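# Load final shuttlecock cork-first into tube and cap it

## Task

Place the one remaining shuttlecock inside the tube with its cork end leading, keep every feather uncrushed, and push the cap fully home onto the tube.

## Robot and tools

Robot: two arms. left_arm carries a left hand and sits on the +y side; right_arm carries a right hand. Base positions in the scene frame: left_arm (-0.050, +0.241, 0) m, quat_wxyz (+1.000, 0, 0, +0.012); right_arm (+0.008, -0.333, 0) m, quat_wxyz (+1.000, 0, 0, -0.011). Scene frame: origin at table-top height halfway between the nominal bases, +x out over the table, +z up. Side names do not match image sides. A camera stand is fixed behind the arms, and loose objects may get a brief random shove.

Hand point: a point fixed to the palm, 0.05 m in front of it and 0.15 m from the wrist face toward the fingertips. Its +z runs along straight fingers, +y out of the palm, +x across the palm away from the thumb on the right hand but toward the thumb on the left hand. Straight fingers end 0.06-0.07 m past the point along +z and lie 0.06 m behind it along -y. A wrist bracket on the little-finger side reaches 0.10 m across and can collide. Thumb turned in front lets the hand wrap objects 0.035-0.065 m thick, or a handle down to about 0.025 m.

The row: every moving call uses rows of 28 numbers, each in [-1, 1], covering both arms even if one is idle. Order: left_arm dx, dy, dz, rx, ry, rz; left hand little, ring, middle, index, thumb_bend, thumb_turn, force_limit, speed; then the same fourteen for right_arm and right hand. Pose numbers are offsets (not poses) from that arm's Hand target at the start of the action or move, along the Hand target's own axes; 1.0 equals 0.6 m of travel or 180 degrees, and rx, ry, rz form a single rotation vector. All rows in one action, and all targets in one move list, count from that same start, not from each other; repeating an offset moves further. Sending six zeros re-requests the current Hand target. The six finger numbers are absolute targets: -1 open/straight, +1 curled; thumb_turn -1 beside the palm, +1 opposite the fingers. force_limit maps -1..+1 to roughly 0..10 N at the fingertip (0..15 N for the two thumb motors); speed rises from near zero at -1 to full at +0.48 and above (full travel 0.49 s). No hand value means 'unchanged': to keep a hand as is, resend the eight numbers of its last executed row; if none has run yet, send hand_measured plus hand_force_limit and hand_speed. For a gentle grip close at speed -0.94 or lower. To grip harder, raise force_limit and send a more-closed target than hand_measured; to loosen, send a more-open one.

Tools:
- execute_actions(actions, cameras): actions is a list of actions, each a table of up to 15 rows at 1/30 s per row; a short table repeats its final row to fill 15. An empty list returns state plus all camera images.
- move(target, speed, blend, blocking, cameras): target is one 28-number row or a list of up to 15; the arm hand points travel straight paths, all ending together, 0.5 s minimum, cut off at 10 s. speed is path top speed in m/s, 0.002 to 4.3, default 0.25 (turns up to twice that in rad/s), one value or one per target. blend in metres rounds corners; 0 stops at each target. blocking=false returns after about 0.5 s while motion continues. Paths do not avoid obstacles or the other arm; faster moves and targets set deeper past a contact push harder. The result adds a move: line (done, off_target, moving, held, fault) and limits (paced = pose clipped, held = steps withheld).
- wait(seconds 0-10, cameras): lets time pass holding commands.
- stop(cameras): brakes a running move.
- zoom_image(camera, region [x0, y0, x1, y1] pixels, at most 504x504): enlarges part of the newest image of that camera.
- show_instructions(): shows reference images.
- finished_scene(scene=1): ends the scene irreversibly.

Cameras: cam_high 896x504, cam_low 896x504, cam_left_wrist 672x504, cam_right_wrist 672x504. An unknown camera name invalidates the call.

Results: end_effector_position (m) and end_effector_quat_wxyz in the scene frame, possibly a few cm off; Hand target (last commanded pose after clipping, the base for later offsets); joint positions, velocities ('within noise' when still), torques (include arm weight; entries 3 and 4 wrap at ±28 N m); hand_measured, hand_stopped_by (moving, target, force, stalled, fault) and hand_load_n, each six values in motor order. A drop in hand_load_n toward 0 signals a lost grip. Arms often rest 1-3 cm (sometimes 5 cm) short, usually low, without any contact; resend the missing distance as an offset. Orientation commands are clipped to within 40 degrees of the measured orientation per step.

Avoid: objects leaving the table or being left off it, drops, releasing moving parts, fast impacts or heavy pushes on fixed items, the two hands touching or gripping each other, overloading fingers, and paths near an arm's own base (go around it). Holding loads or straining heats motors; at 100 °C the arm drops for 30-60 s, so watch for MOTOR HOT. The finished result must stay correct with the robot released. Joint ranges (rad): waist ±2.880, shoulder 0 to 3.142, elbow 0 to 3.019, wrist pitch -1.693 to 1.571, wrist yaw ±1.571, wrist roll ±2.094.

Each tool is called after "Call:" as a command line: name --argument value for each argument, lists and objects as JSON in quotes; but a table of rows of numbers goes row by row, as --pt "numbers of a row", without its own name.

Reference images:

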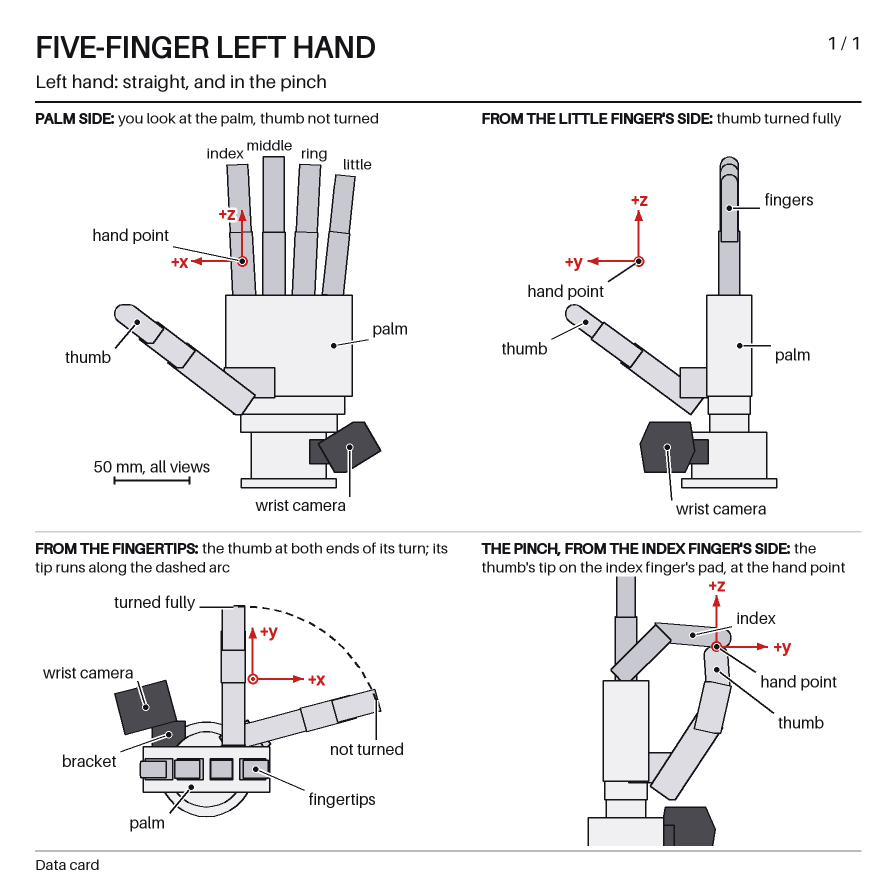

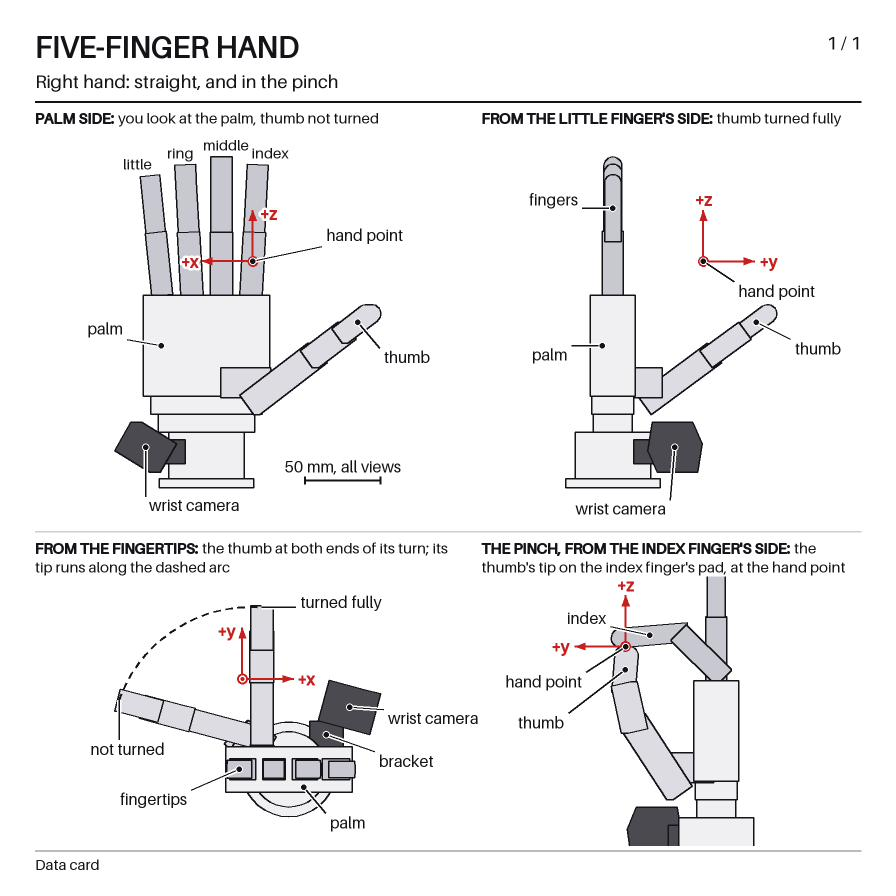

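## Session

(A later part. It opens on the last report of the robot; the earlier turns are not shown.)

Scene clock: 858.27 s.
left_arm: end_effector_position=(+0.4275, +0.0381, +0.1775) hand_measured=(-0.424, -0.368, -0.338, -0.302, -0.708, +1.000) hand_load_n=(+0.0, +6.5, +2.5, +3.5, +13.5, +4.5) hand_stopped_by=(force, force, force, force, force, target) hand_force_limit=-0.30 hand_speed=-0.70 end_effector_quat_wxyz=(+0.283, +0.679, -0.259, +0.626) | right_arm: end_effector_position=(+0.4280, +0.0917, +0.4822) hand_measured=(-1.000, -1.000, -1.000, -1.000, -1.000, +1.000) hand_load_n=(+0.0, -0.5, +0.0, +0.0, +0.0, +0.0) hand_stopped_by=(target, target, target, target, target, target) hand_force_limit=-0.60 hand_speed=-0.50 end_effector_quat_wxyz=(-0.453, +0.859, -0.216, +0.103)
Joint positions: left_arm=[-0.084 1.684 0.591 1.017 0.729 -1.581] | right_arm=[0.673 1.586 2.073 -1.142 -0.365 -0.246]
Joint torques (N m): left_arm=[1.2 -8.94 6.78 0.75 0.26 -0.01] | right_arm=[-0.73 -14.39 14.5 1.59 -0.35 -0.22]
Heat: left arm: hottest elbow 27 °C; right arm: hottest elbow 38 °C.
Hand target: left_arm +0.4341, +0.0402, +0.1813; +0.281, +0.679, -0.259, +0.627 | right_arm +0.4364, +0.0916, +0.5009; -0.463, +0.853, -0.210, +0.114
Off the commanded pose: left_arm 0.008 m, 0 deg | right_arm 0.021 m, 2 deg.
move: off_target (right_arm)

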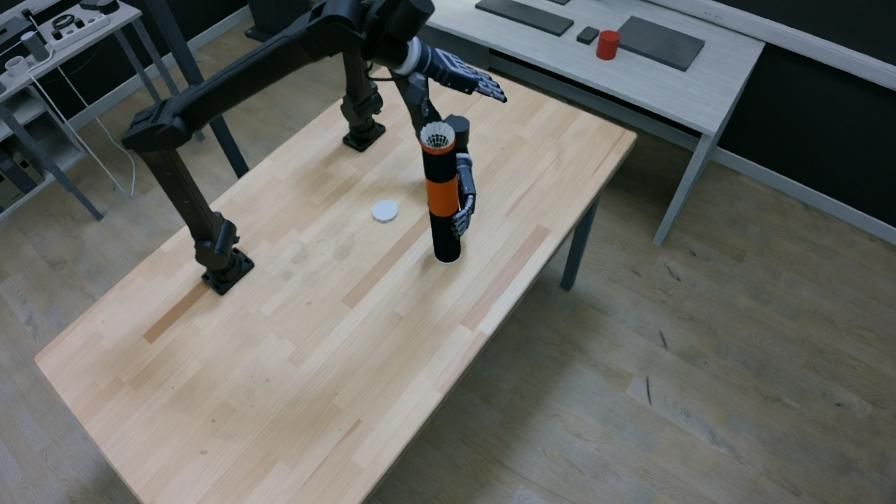

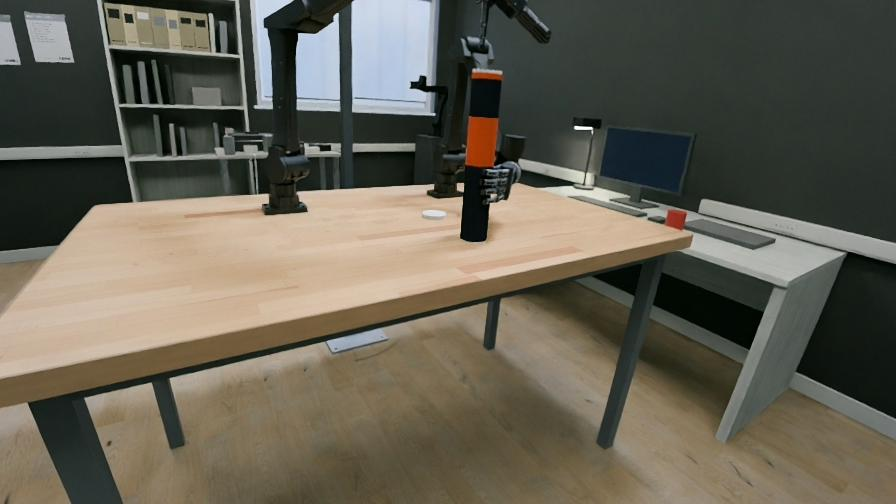

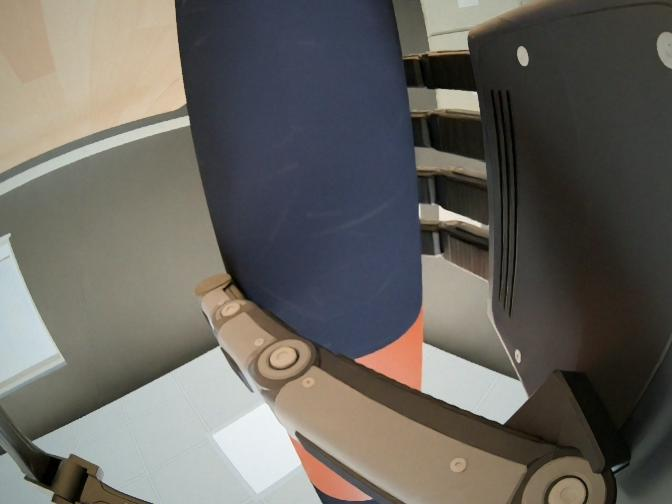

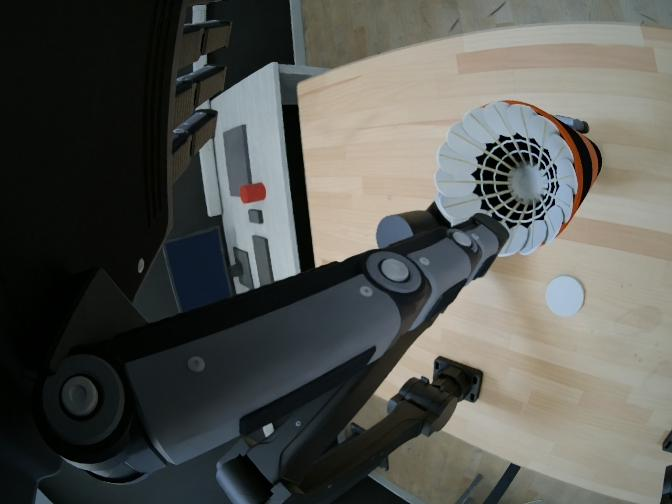

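Call:
move --target '[0,0,0,0,0,0,-0.3,-0.3,-0.3,-0.3,-0.3,1,-0.3,-0.7,0.0301,-0.0098,0.015,0,0,0,-1,-1,-1,-1,-1,1,-0.6,-0.5]' --speed 0.08 --cameras '["cam_high","cam_low","cam_right_wrist"]'

Call:
zoom_image --camera "cam_low" --region '[440, 0, 540, 90]'

Call:
zoom_image --camera "cam_high" --region '[380, 60, 500, 160]'

Call:
zoom_image --camera "cam_right_wrist" --region '[400, 60, 640, 280]'

Scene clock: 868.77 s.
left_arm: end_effector_position=(+0.4275, +0.0381, +0.1775) hand_measured=(-0.424, -0.368, -0.338, -0.302, -0.708, +1.000) hand_load_n=(+0.0, +6.5, +2.5, +3.5, +13.5, +4.0) hand_stopped_by=(force, force, force, force, force, target) hand_force_limit=-0.30 hand_speed=-0.70 end_effector_quat_wxyz=(+0.283, +0.679, -0.259, +0.626) | right_arm: end_effector_position=(+0.4492, +0.0927, +0.4837) hand_measured=(-1.000, -1.000, -1.000, -1.000, -1.000, +1.000) hand_load_n=(+0.0, -0.5, +0.0, +0.0, +0.0, +0.0) hand_stopped_by=(target, target, target, target, target, target) hand_force_limit=-0.60 hand_speed=-0.50 end_effector_quat_wxyz=(-0.453, +0.859, -0.216, +0.104)
Joint positions: left_arm=[-0.084 1.684 0.591 1.017 0.729 -1.581] | right_arm=[0.649 1.641 2.146 -1.164 -0.383 -0.26]
Joint torques (N m): left_arm=[1.67 -8.7 6.75 0.76 0.22 -0.07] | right_arm=[-0.85 -14.74 14.43 1.58 -0.37 -0.2]
Heat: left arm: hottest elbow 27 °C; right arm: hottest elbow 38 °C.
Hand target: left_arm +0.4341, +0.0402, +0.1813; +0.281, +0.679, -0.259, +0.627 | right_arm +0.4574, +0.0929, +0.5009; -0.463, +0.853, -0.210, +0.114
Off the commanded pose: left_arm 0.008 m, 0 deg | right_arm 0.019 m, 2 deg.
move: off_target (right_arm)
Images, in order (width x height): cam_high 896x504, cam_low 896x504, cam_right_wrist 672x504.

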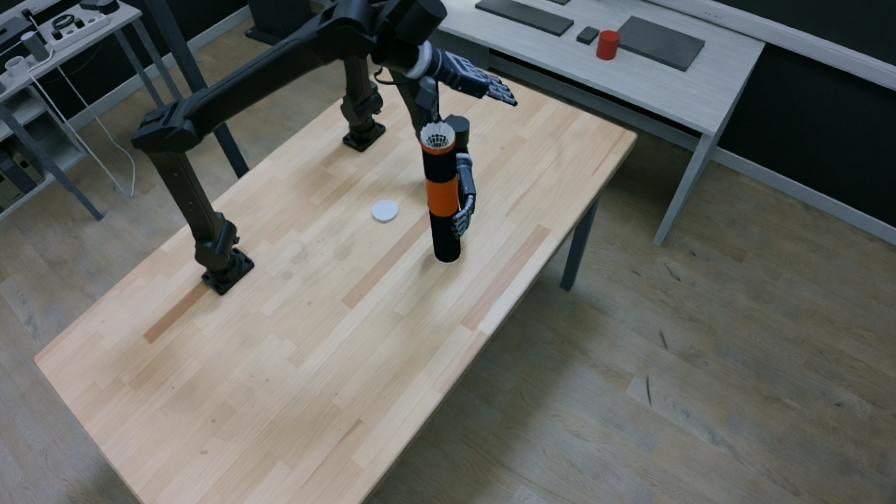

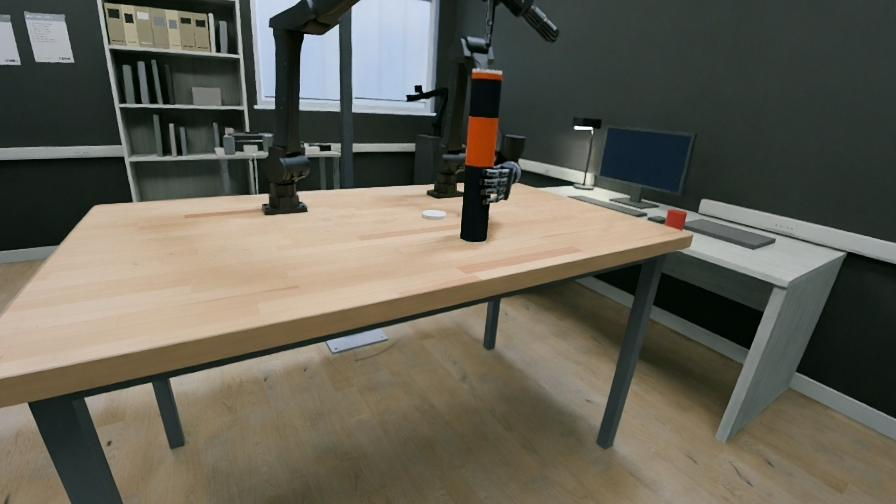

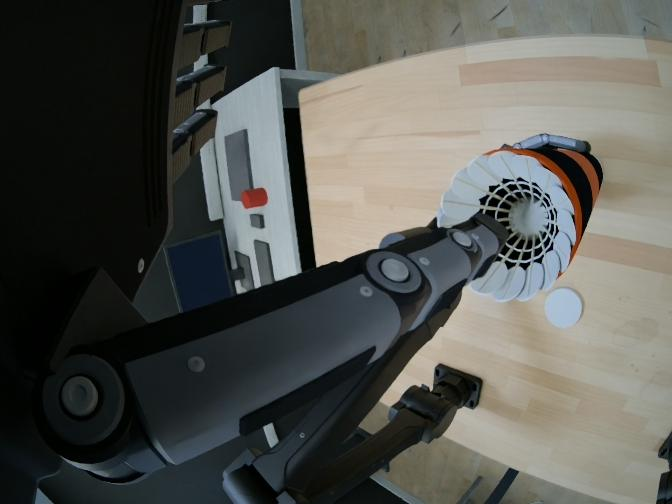

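Scaled by 5.040 from the camera's 896x504 image, which has a finer 1280x720 frame.

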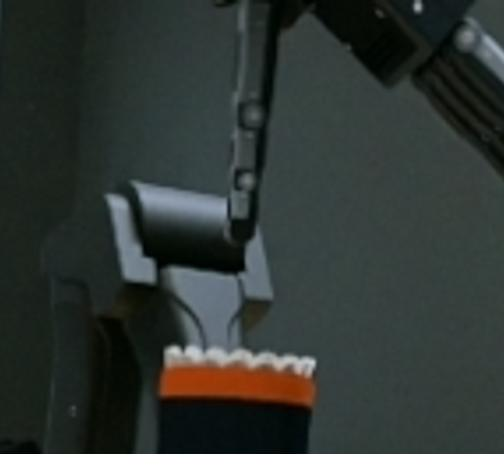

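Scaled by 4.200 from the camera's 896x504 image, which has a finer 1280x720 frame.

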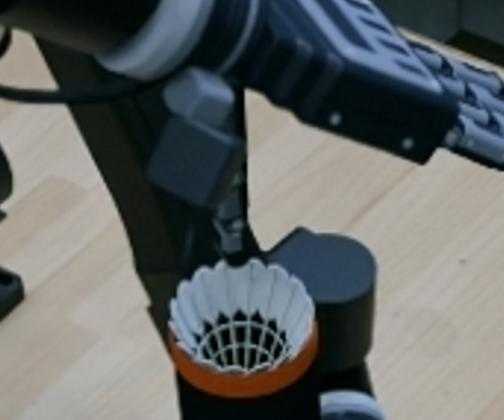

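Scaled by 2.100 from the camera's 672x504 image, which has a finer 960x720 frame.

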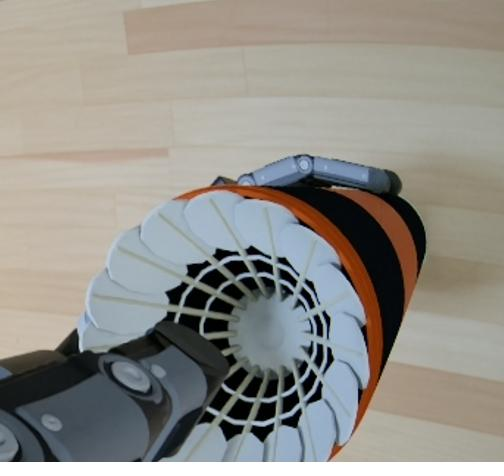

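Call:
move --target '[0,0,0,0,0,0,-0.3,-0.3,-0.3,-0.3,-0.3,1,-0.3,-0.7,-0.006,0.1115,0.0731,0,0,0,-1,-1,-1,-1,-1,1,-0.6,-0.5]' --speed 0.06 --cameras '["cam_high","cam_low","cam_right_wrist"]'

Call:
zoom_image --camera "cam_low" --region '[440, 0, 540, 90]'

Call:
zoom_image --camera "cam_high" --region '[380, 60, 500, 160]'

Call:
zoom_image --camera "cam_right_wrist" --region '[400, 60, 640, 280]'

Scene clock: 879.13 s.
left_arm: end_effector_position=(+0.4275, +0.0381, +0.1775) hand_measured=(-0.424, -0.368, -0.338, -0.302, -0.708, +1.000) hand_load_n=(+0.0, +6.0, +2.5, +3.0, +14.0, +4.0) hand_stopped_by=(force, force, force, force, force, target) hand_force_limit=-0.30 hand_speed=-0.70 end_effector_quat_wxyz=(+0.283, +0.679, -0.259, +0.626) | right_arm: end_effector_position=(+0.4569, +0.0983, +0.4071) hand_measured=(-1.000, -1.000, -1.000, -1.000, -1.000, +1.000) hand_load_n=(+0.0, +0.0, +0.0, -0.5, +0.0, +0.5) hand_stopped_by=(target, target, target, target, target, target) hand_force_limit=-0.60 hand_speed=-0.50 end_effector_quat_wxyz=(-0.451, +0.860, -0.217, +0.102)
Joint positions: left_arm=[-0.084 1.684 0.591 1.017 0.729 -1.581] | right_arm=[0.649 1.582 1.858 -0.941 -0.383 -0.26]
Joint torques (N m): left_arm=[1.26 -8.94 6.72 0.94 0.23 -0.06] | right_arm=[-0.21 -18.49 9.2 2.52 -0.17 -0.17]
Heat: left arm: hottest elbow 27 °C; right arm: hottest elbow 38 °C.
Hand target: left_arm +0.4341, +0.0402, +0.1813; +0.281, +0.679, -0.259, +0.627 | right_arm +0.4544, +0.0948, +0.4210; -0.463, +0.853, -0.210, +0.114
Off the commanded pose: left_arm 0.008 m, 0 deg | right_arm 0.014 m, 2 deg.
move: off_target (right_arm)
Images, in order (width x height): cam_high 896x504, cam_low 896x504, cam_right_wrist 672x504.

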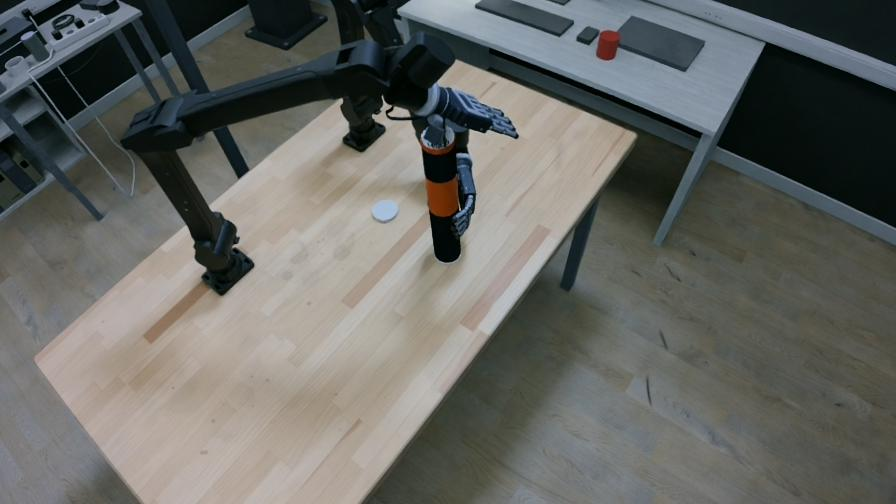

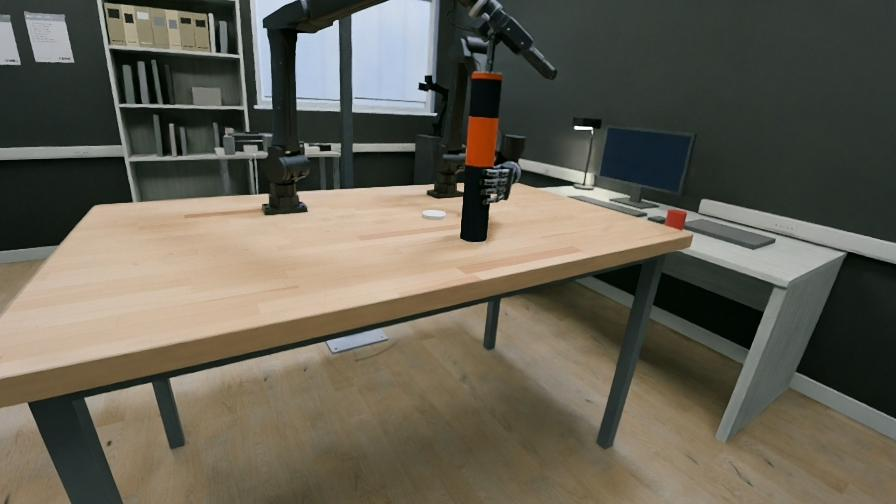

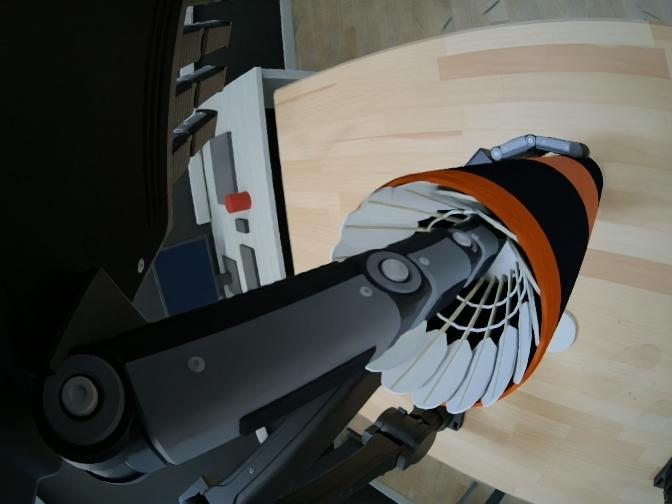

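Scaled by 5.040 from the camera's 896x504 image, which has a finer 1280x720 frame.

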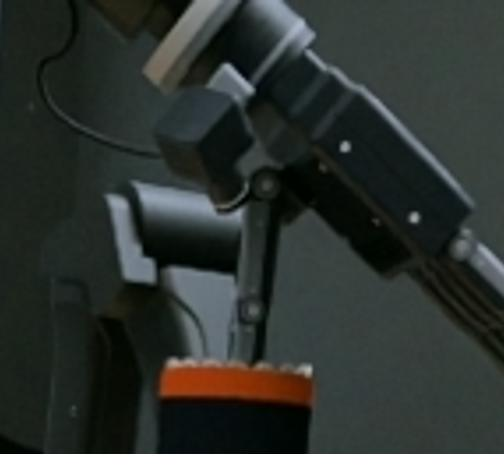

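Scaled by 4.200 from the camera's 896x504 image, which has a finer 1280x720 frame.

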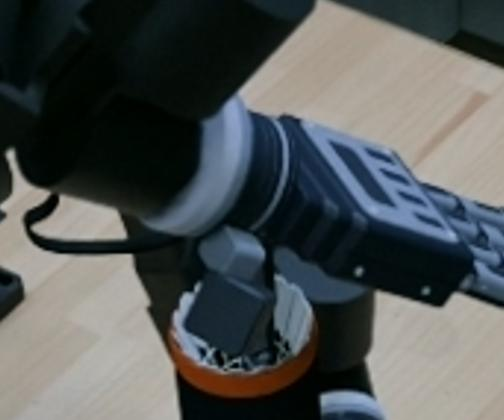

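Scaled by 2.100 from the camera's 672x504 image, which has a finer 960x720 frame.

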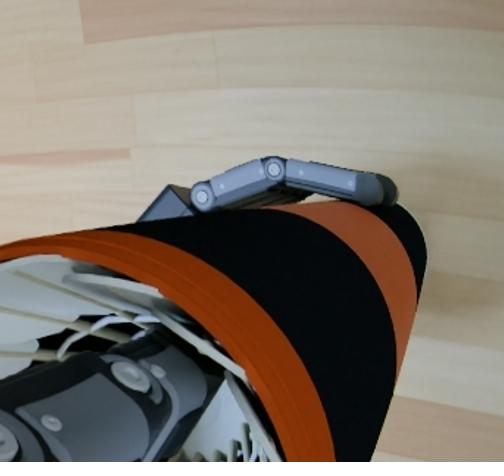

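Call:
zoom_image --camera "cam_low" --region '[460, 50, 520, 90]'

Call:
zoom_image --camera "cam_right_wrist" --region '[310, 160, 570, 420]'

Call:
zoom_image --camera "cam_high" --region '[410, 110, 470, 170]'

Scaled by 8.400 from the camera's 896x504 image, which has a finer 1280x720 frame.

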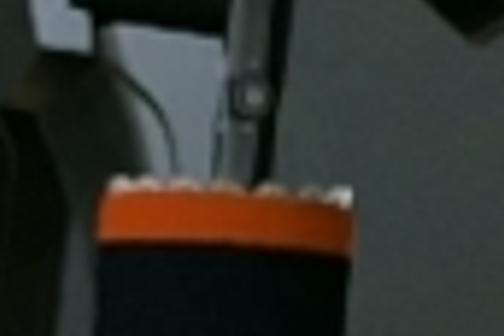

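Scaled by 1.938 from the camera's 672x504 image, which has a finer 960x720 frame.

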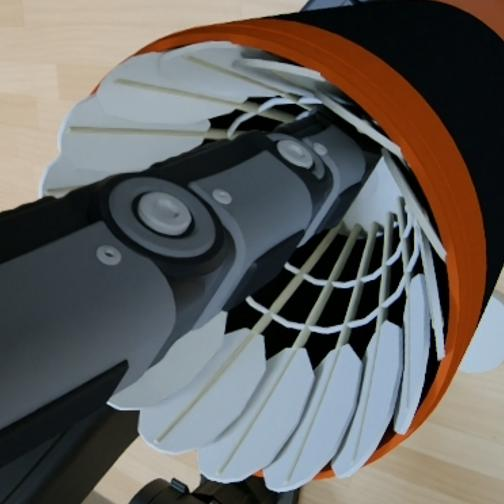

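Scaled by 8.400 from the camera's 896x504 image, which has a finer 1280x720 frame.

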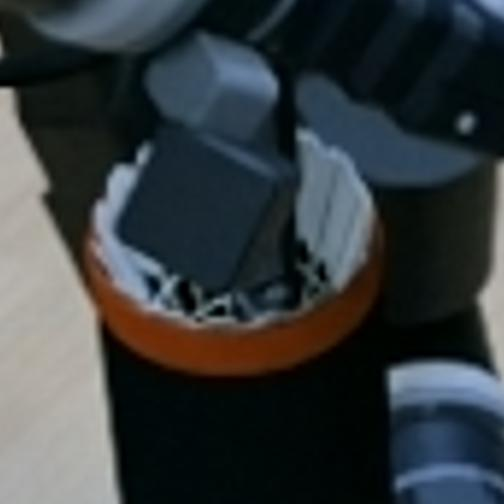

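Call:
move --target '[0,0,0,0,0,0,-0.3,-0.3,-0.3,-0.3,-0.3,1,-0.3,-0.7,0,0.014,0.0091,0,0,0,-1,-1,-1,-1,-1,1,-0.6,-0.5]' --speed 0.03 --cameras '["cam_high","cam_low","cam_right_wrist"]'

Call:
zoom_image --camera "cam_low" --region '[460, 50, 520, 90]'

Call:
zoom_image --camera "cam_right_wrist" --region '[310, 160, 570, 420]'

Scene clock: 892.27 s.
left_arm: end_effector_position=(+0.4275, +0.0381, +0.1775) hand_measured=(-0.424, -0.368, -0.338, -0.302, -0.708, +1.000) hand_load_n=(+0.0, +6.5, +2.5, +3.5, +14.0, +4.5) hand_stopped_by=(force, force, force, force, force, target) hand_force_limit=-0.30 hand_speed=-0.70 end_effector_quat_wxyz=(+0.283, +0.679, -0.259, +0.626) | right_arm: end_effector_position=(+0.4567, +0.0981, +0.3985) hand_measured=(-1.000, -1.000, -1.000, -1.000, -1.000, +1.000) hand_load_n=(+0.0, +0.0, +0.0, +0.0, +0.0, +0.5) hand_stopped_by=(target, target, target, target, target, target) hand_force_limit=-0.60 hand_speed=-0.50 end_effector_quat_wxyz=(-0.452, +0.859, -0.216, +0.103)
Joint positions: left_arm=[-0.084 1.684 0.591 1.017 0.729 -1.581] | right_arm=[0.649 1.572 1.823 -0.912 -0.383 -0.26]
Joint torques (N m): left_arm=[1.73 -9.35 6.75 0.76 0.26 -0.03] | right_arm=[-0.26 -18.84 9.17 2.56 -0.17 -0.17]
Heat: left arm: hottest elbow 27 °C; right arm: hottest elbow 38 °C.
Hand target: left_arm +0.4341, +0.0402, +0.1813; +0.281, +0.679, -0.259, +0.627 | right_arm +0.4544, +0.0948, +0.4111; -0.463, +0.853, -0.210, +0.115
Off the commanded pose: left_arm 0.008 m, 0 deg | right_arm 0.013 m, 2 deg.
move: off_target (right_arm)
Images, in order (width x height): cam_high 896x504, cam_low 896x504, cam_right_wrist 672x504.

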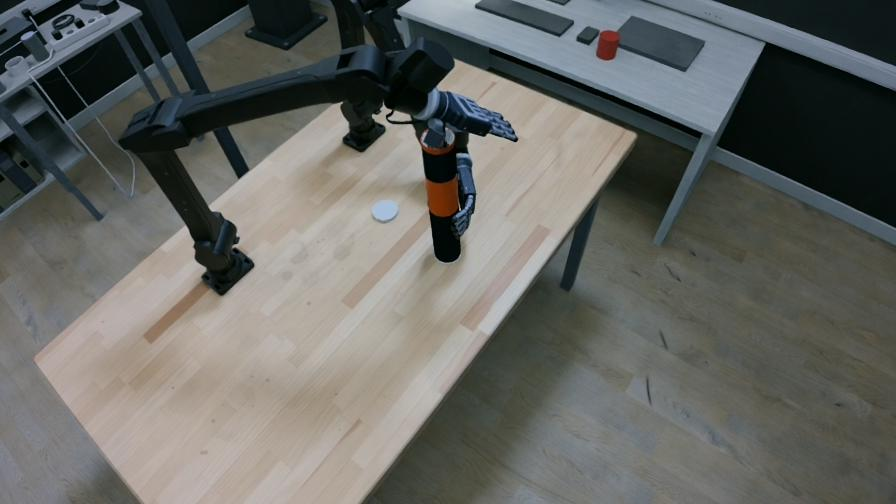

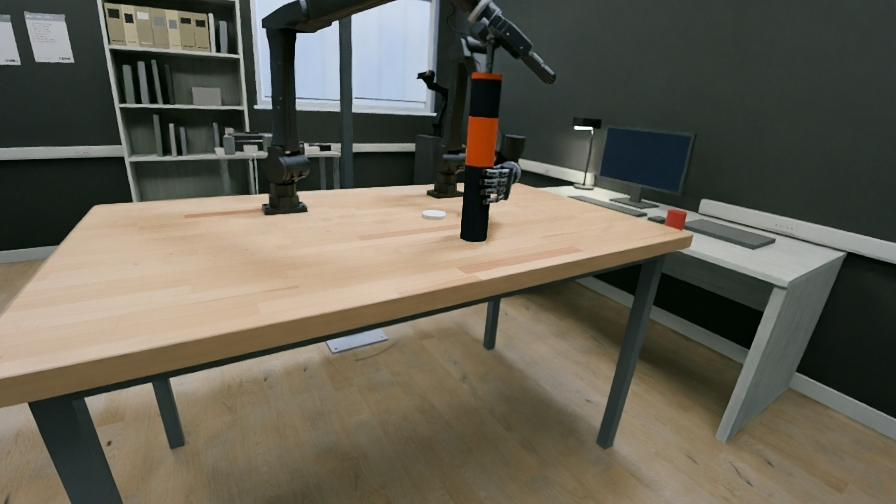

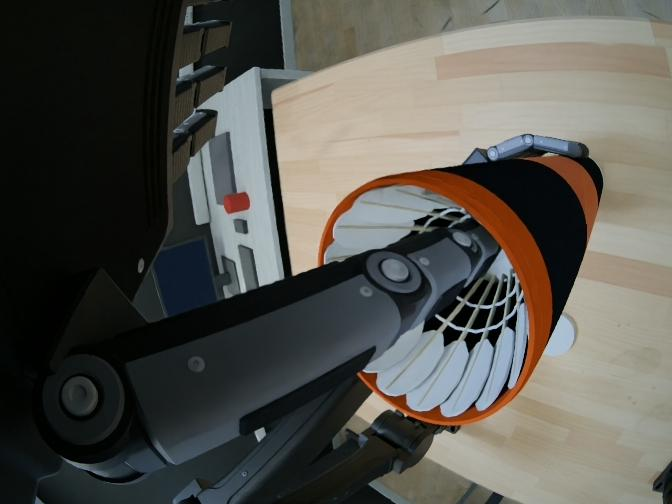

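Scaled by 8.400 from the camera's 896x504 image, which has a finer 1280x720 frame.

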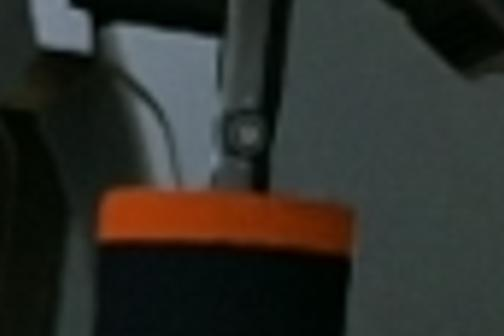

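Scaled by 1.938 from the camera's 672x504 image, which has a finer 960x720 frame.

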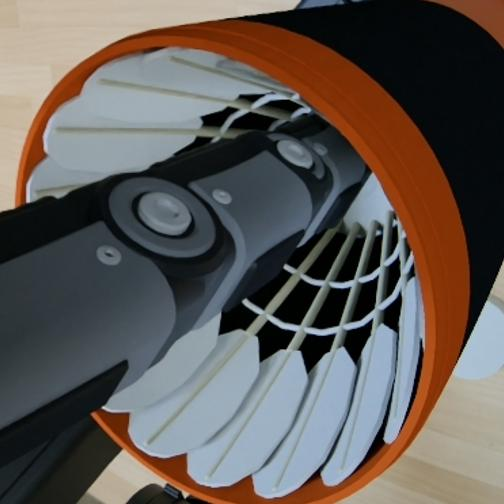

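Call:
move --target '[0,0,0,0,0,0,-0.3,-0.3,-0.3,-0.3,-0.3,1,-0.3,-0.7,0,-0.1677,-0.1089,0,0,0,-1,-1,-1,-1,-1,1,-0.6,-0.5]' --speed 0.06 --cameras '["all"]'

Call:
zoom_image --camera "cam_low" --region '[460, 50, 520, 90]'

Call:
zoom_image --camera "cam_right_wrist" --region '[400, 100, 640, 340]'

Call:
zoom_image --camera "cam_high" --region '[410, 110, 470, 170]'

Scene clock: 900.40 s.
left_arm: end_effector_position=(+0.4275, +0.0381, +0.1775) hand_measured=(-0.424, -0.368, -0.338, -0.302, -0.708, +1.000) hand_load_n=(+0.0, +6.5, +2.0, +3.5, +14.0, +4.5) hand_stopped_by=(force, force, force, force, force, target) hand_force_limit=-0.30 hand_speed=-0.70 end_effector_quat_wxyz=(+0.283, +0.679, -0.259, +0.626) | right_arm: end_effector_position=(+0.4495, +0.0929, +0.5165) hand_measured=(-1.000, -1.000, -1.000, -1.000, -1.000, +1.000) hand_load_n=(+0.0, +0.0, -0.5, +0.0, +0.0, +0.0) hand_stopped_by=(target, target, target, target, target, target) hand_force_limit=-0.60 hand_speed=-0.50 end_effector_quat_wxyz=(-0.455, +0.858, -0.215, +0.105)
Joint positions: left_arm=[-0.084 1.684 0.591 1.017 0.729 -1.581] | right_arm=[0.649 1.707 2.335 -1.282 -0.383 -0.26]
Joint torques (N m): left_arm=[1.26 -8.88 6.89 0.84 0.22 -0.03] | right_arm=[-0.38 -15.15 13.7 1.76 -0.17 -0.16]
Heat: left arm: hottest elbow 27 °C; right arm: hottest elbow 38 °C.
Hand target: left_arm +0.4341, +0.0402, +0.1813; +0.281, +0.679, -0.259, +0.627 | right_arm +0.4543, +0.0949, +0.5310; -0.463, +0.853, -0.210, +0.114
Off the commanded pose: left_arm 0.008 m, 0 deg | right_arm 0.015 m, 2 deg.
move: off_target (right_arm)

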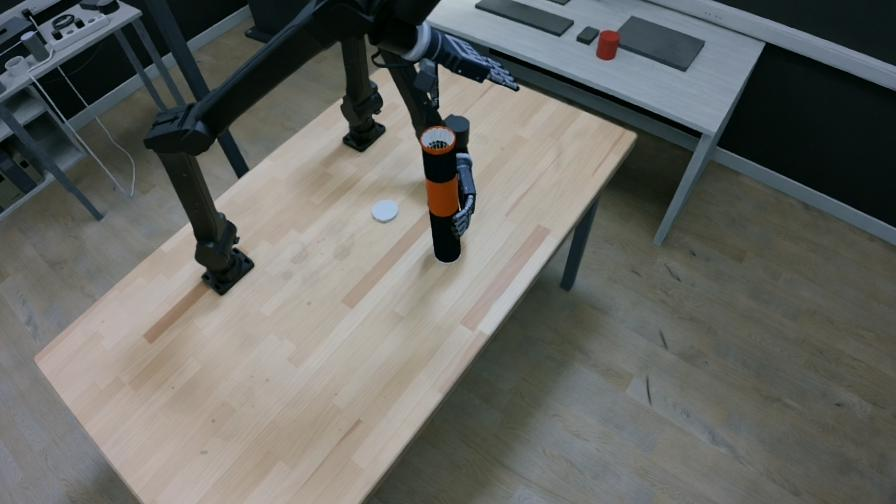

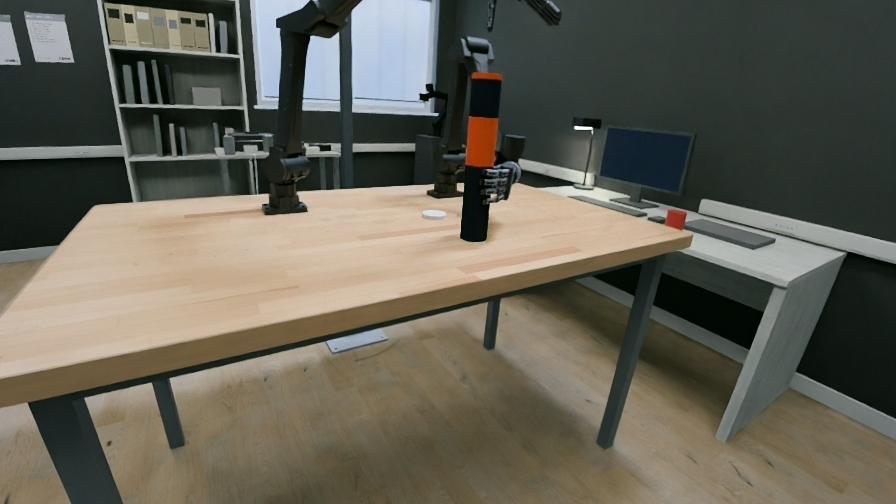

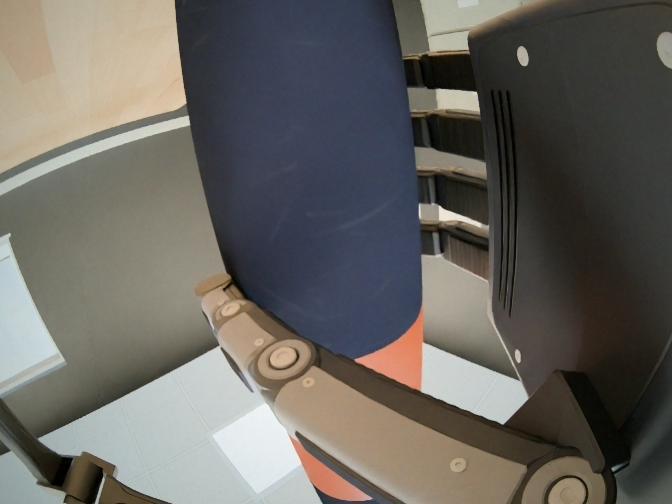

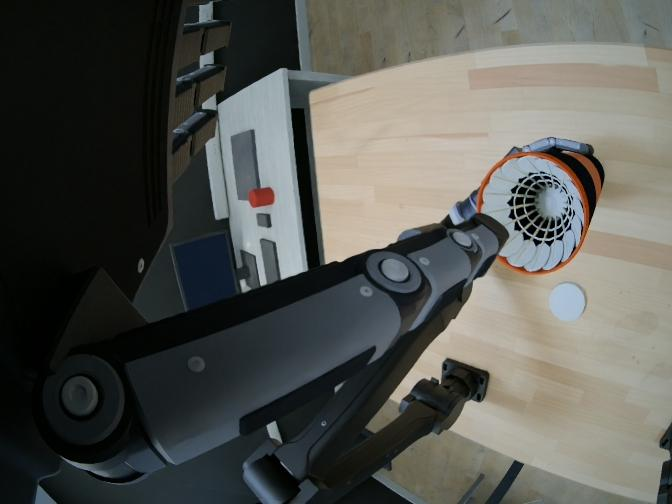

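Scaled by 8.400 from the camera's 896x504 image, which has a finer 1280x720 frame.

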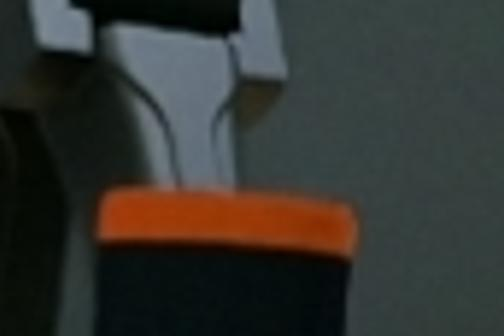

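Scaled by 2.100 from the camera's 672x504 image, which has a finer 960x720 frame.

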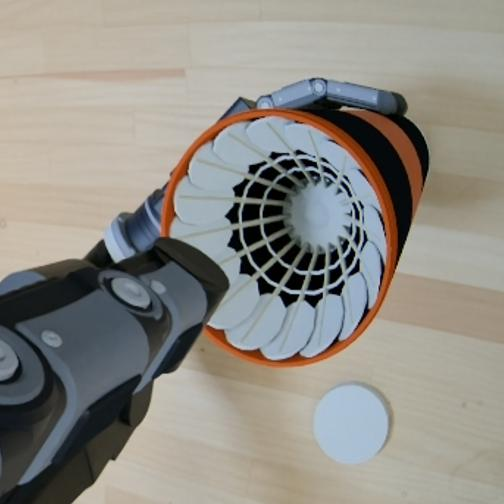

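Scaled by 8.400 from the camera's 896x504 image, which has a finer 1280x720 frame.

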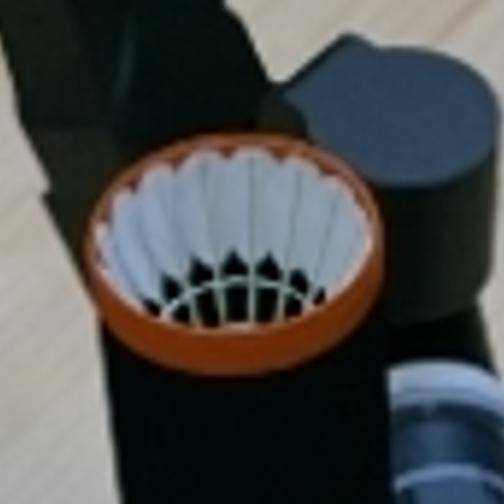

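Call:
zoom_image --camera "cam_high" --region '[355, 180, 415, 240]'

Call:
zoom_image --camera "cam_low" --region '[410, 190, 460, 230]'

Scaled by 8.400 from the camera's 896x504 image, which has a finer 1280x720 frame.

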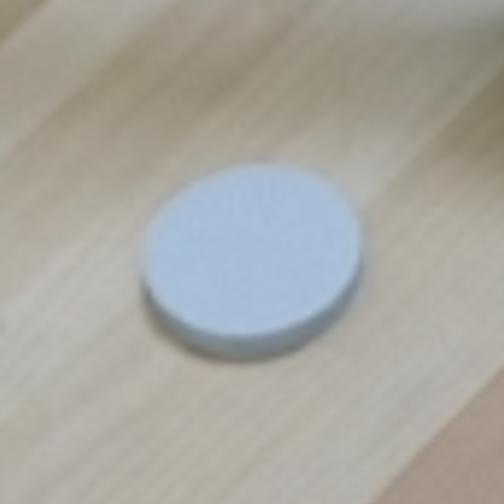

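Scaled by 10.080 from the camera's 896x504 image, which has a finer 1280x720 frame.

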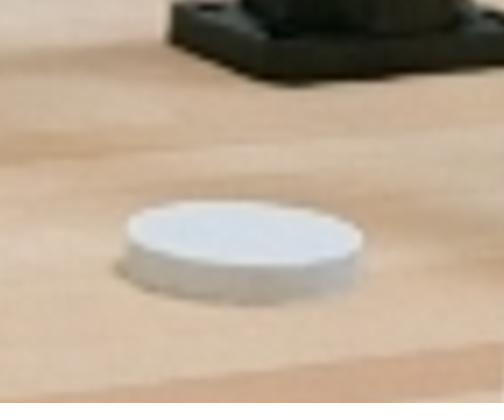

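Call:
move --pt "0 0 0 0 0 0 -0.3 -0.3 -0.3 -0.3 -0.3 1 -0.3 -0.7 -0.1321 0.2182 -0.0882 0 0 0 -1 -1 -0.45 -0.45 -0.8 1 -0.6 -0.5" --pt "0 0 0 0 0 0 -0.3 -0.3 -0.3 -0.3 -0.3 1 -0.3 -0.7 -0.3013 0.5887 0.0451 0.02 0 0 -1 -1 -0.45 -0.45 -0.8 1 -0.6 -0.5" --pt "0 0 0 0 0 0 -0.3 -0.3 -0.3 -0.3 -0.3 1 -0.3 -0.7 -0.3586 0.7365 0.1847 0.02 0 0 -1 -1 -0.45 -0.45 -0.8 1 -0.6 -0.5" --pt "0 0 0 0 0 0 -0.3 -0.3 -0.3 -0.3 -0.3 1 -0.3 -0.7 -0.3586 0.8064 0.2301 0.02 0 0 -1 -1 -0.45 -0.45 -0.8 1 -0.6 -0.5" --speed '[0.2,0.2,0.15,0.08]' --blend '[0.05,0.03,0.01,0]' --cameras '["cam_high","cam_low","cam_right_wrist"]'

Call:
zoom_image --camera "cam_low" --region '[380, 120, 500, 240]'

Call:
zoom_image --camera "cam_right_wrist" --region '[160, 0, 560, 300]'

Scene clock: 932.67 s.
left_arm: end_effector_position=(+0.4051, +0.0300, +0.1815) hand_measured=(-0.424, -0.368, -0.338, -0.302, -0.714, +1.000) hand_load_n=(+4.0, +5.5, +0.0, +0.0, +34.0, -15.0) hand_stopped_by=(force, force, force, force, force, target) hand_force_limit=-0.30 hand_speed=-0.70 end_effector_quat_wxyz=(+0.266, +0.637, -0.329, +0.644) | right_arm: end_effector_position=(+0.2532, +0.0441, +0.3079) hand_measured=(-1.000, -1.000, -0.450, -0.450, -0.800, +1.000) hand_load_n=(+3.0, +0.0, +0.0, +0.0, +0.0, +0.0) hand_stopped_by=(target, target, target, target, target, target) hand_force_limit=-0.60 hand_speed=-0.50 end_effector_quat_wxyz=(+0.652, -0.689, +0.180, -0.260)
Joint positions: left_arm=[-0.082 1.661 0.581 1.039 0.811 -1.455] | right_arm=[0.971 0.8 0.605 0.181 0.013 -0.123]
Joint torques (N m): left_arm=[1.44 -6.24 7.24 0.09 -2.63 -1.37] | right_arm=[4.72 9.23 -7.28 -2.85 -2.02 0.72]
Heat: left arm: hottest elbow 27 °C; right arm: hottest elbow 37 °C.
Hand target: left_arm +0.4341, +0.0403, +0.1814; +0.281, +0.679, -0.259, +0.627 | right_arm +0.1956, +0.0636, +0.0498; +0.490, -0.839, +0.206, -0.121
Off the commanded pose: left_arm 0.031 m, 10 deg | right_arm 0.265 m, 30 deg.
move: off_target (left_arm, right_arm)
Images, in order (width x height): cam_high 896x504, cam_low 896x504, cam_right_wrist 672x504.

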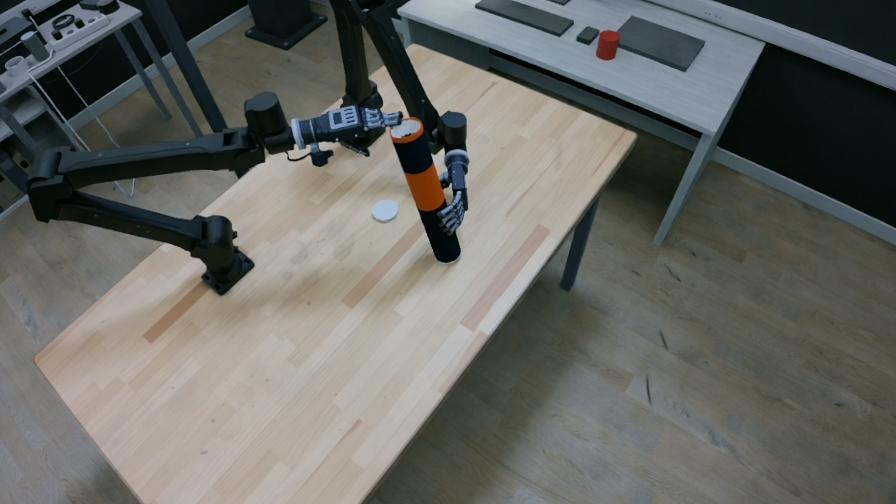

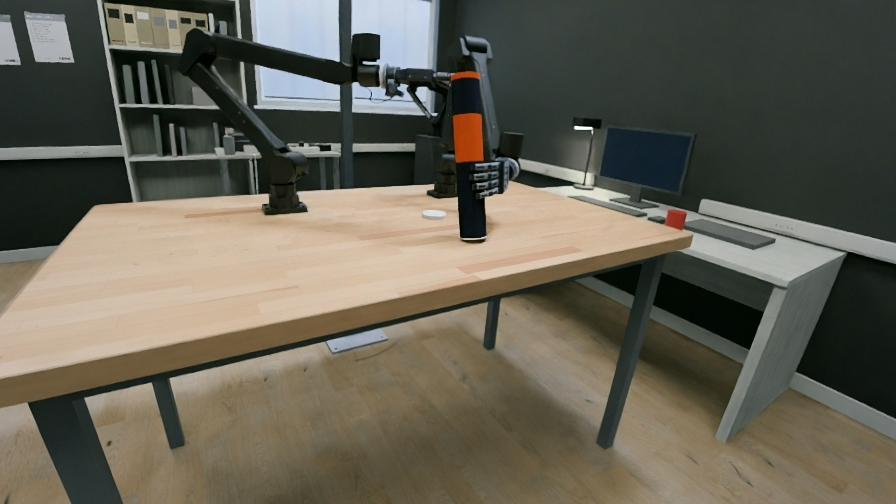

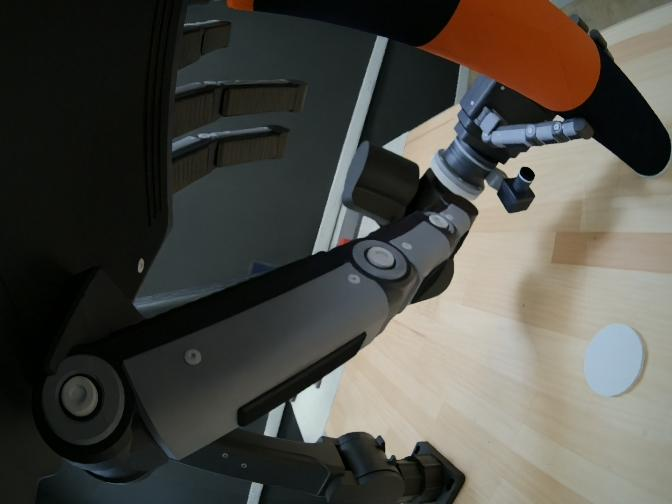

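Scaled by 4.200 from the camera's 896x504 image, which has a finer 1280x720 frame.

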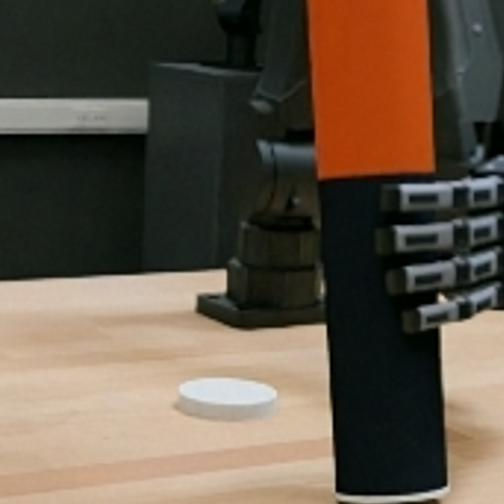

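Scaled by 1.260 from the camera's 672x504 image, which has a finer 960x720 frame.

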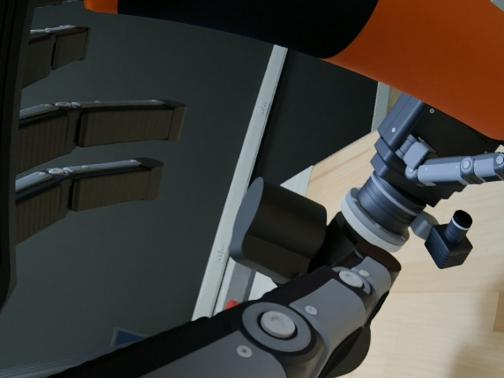

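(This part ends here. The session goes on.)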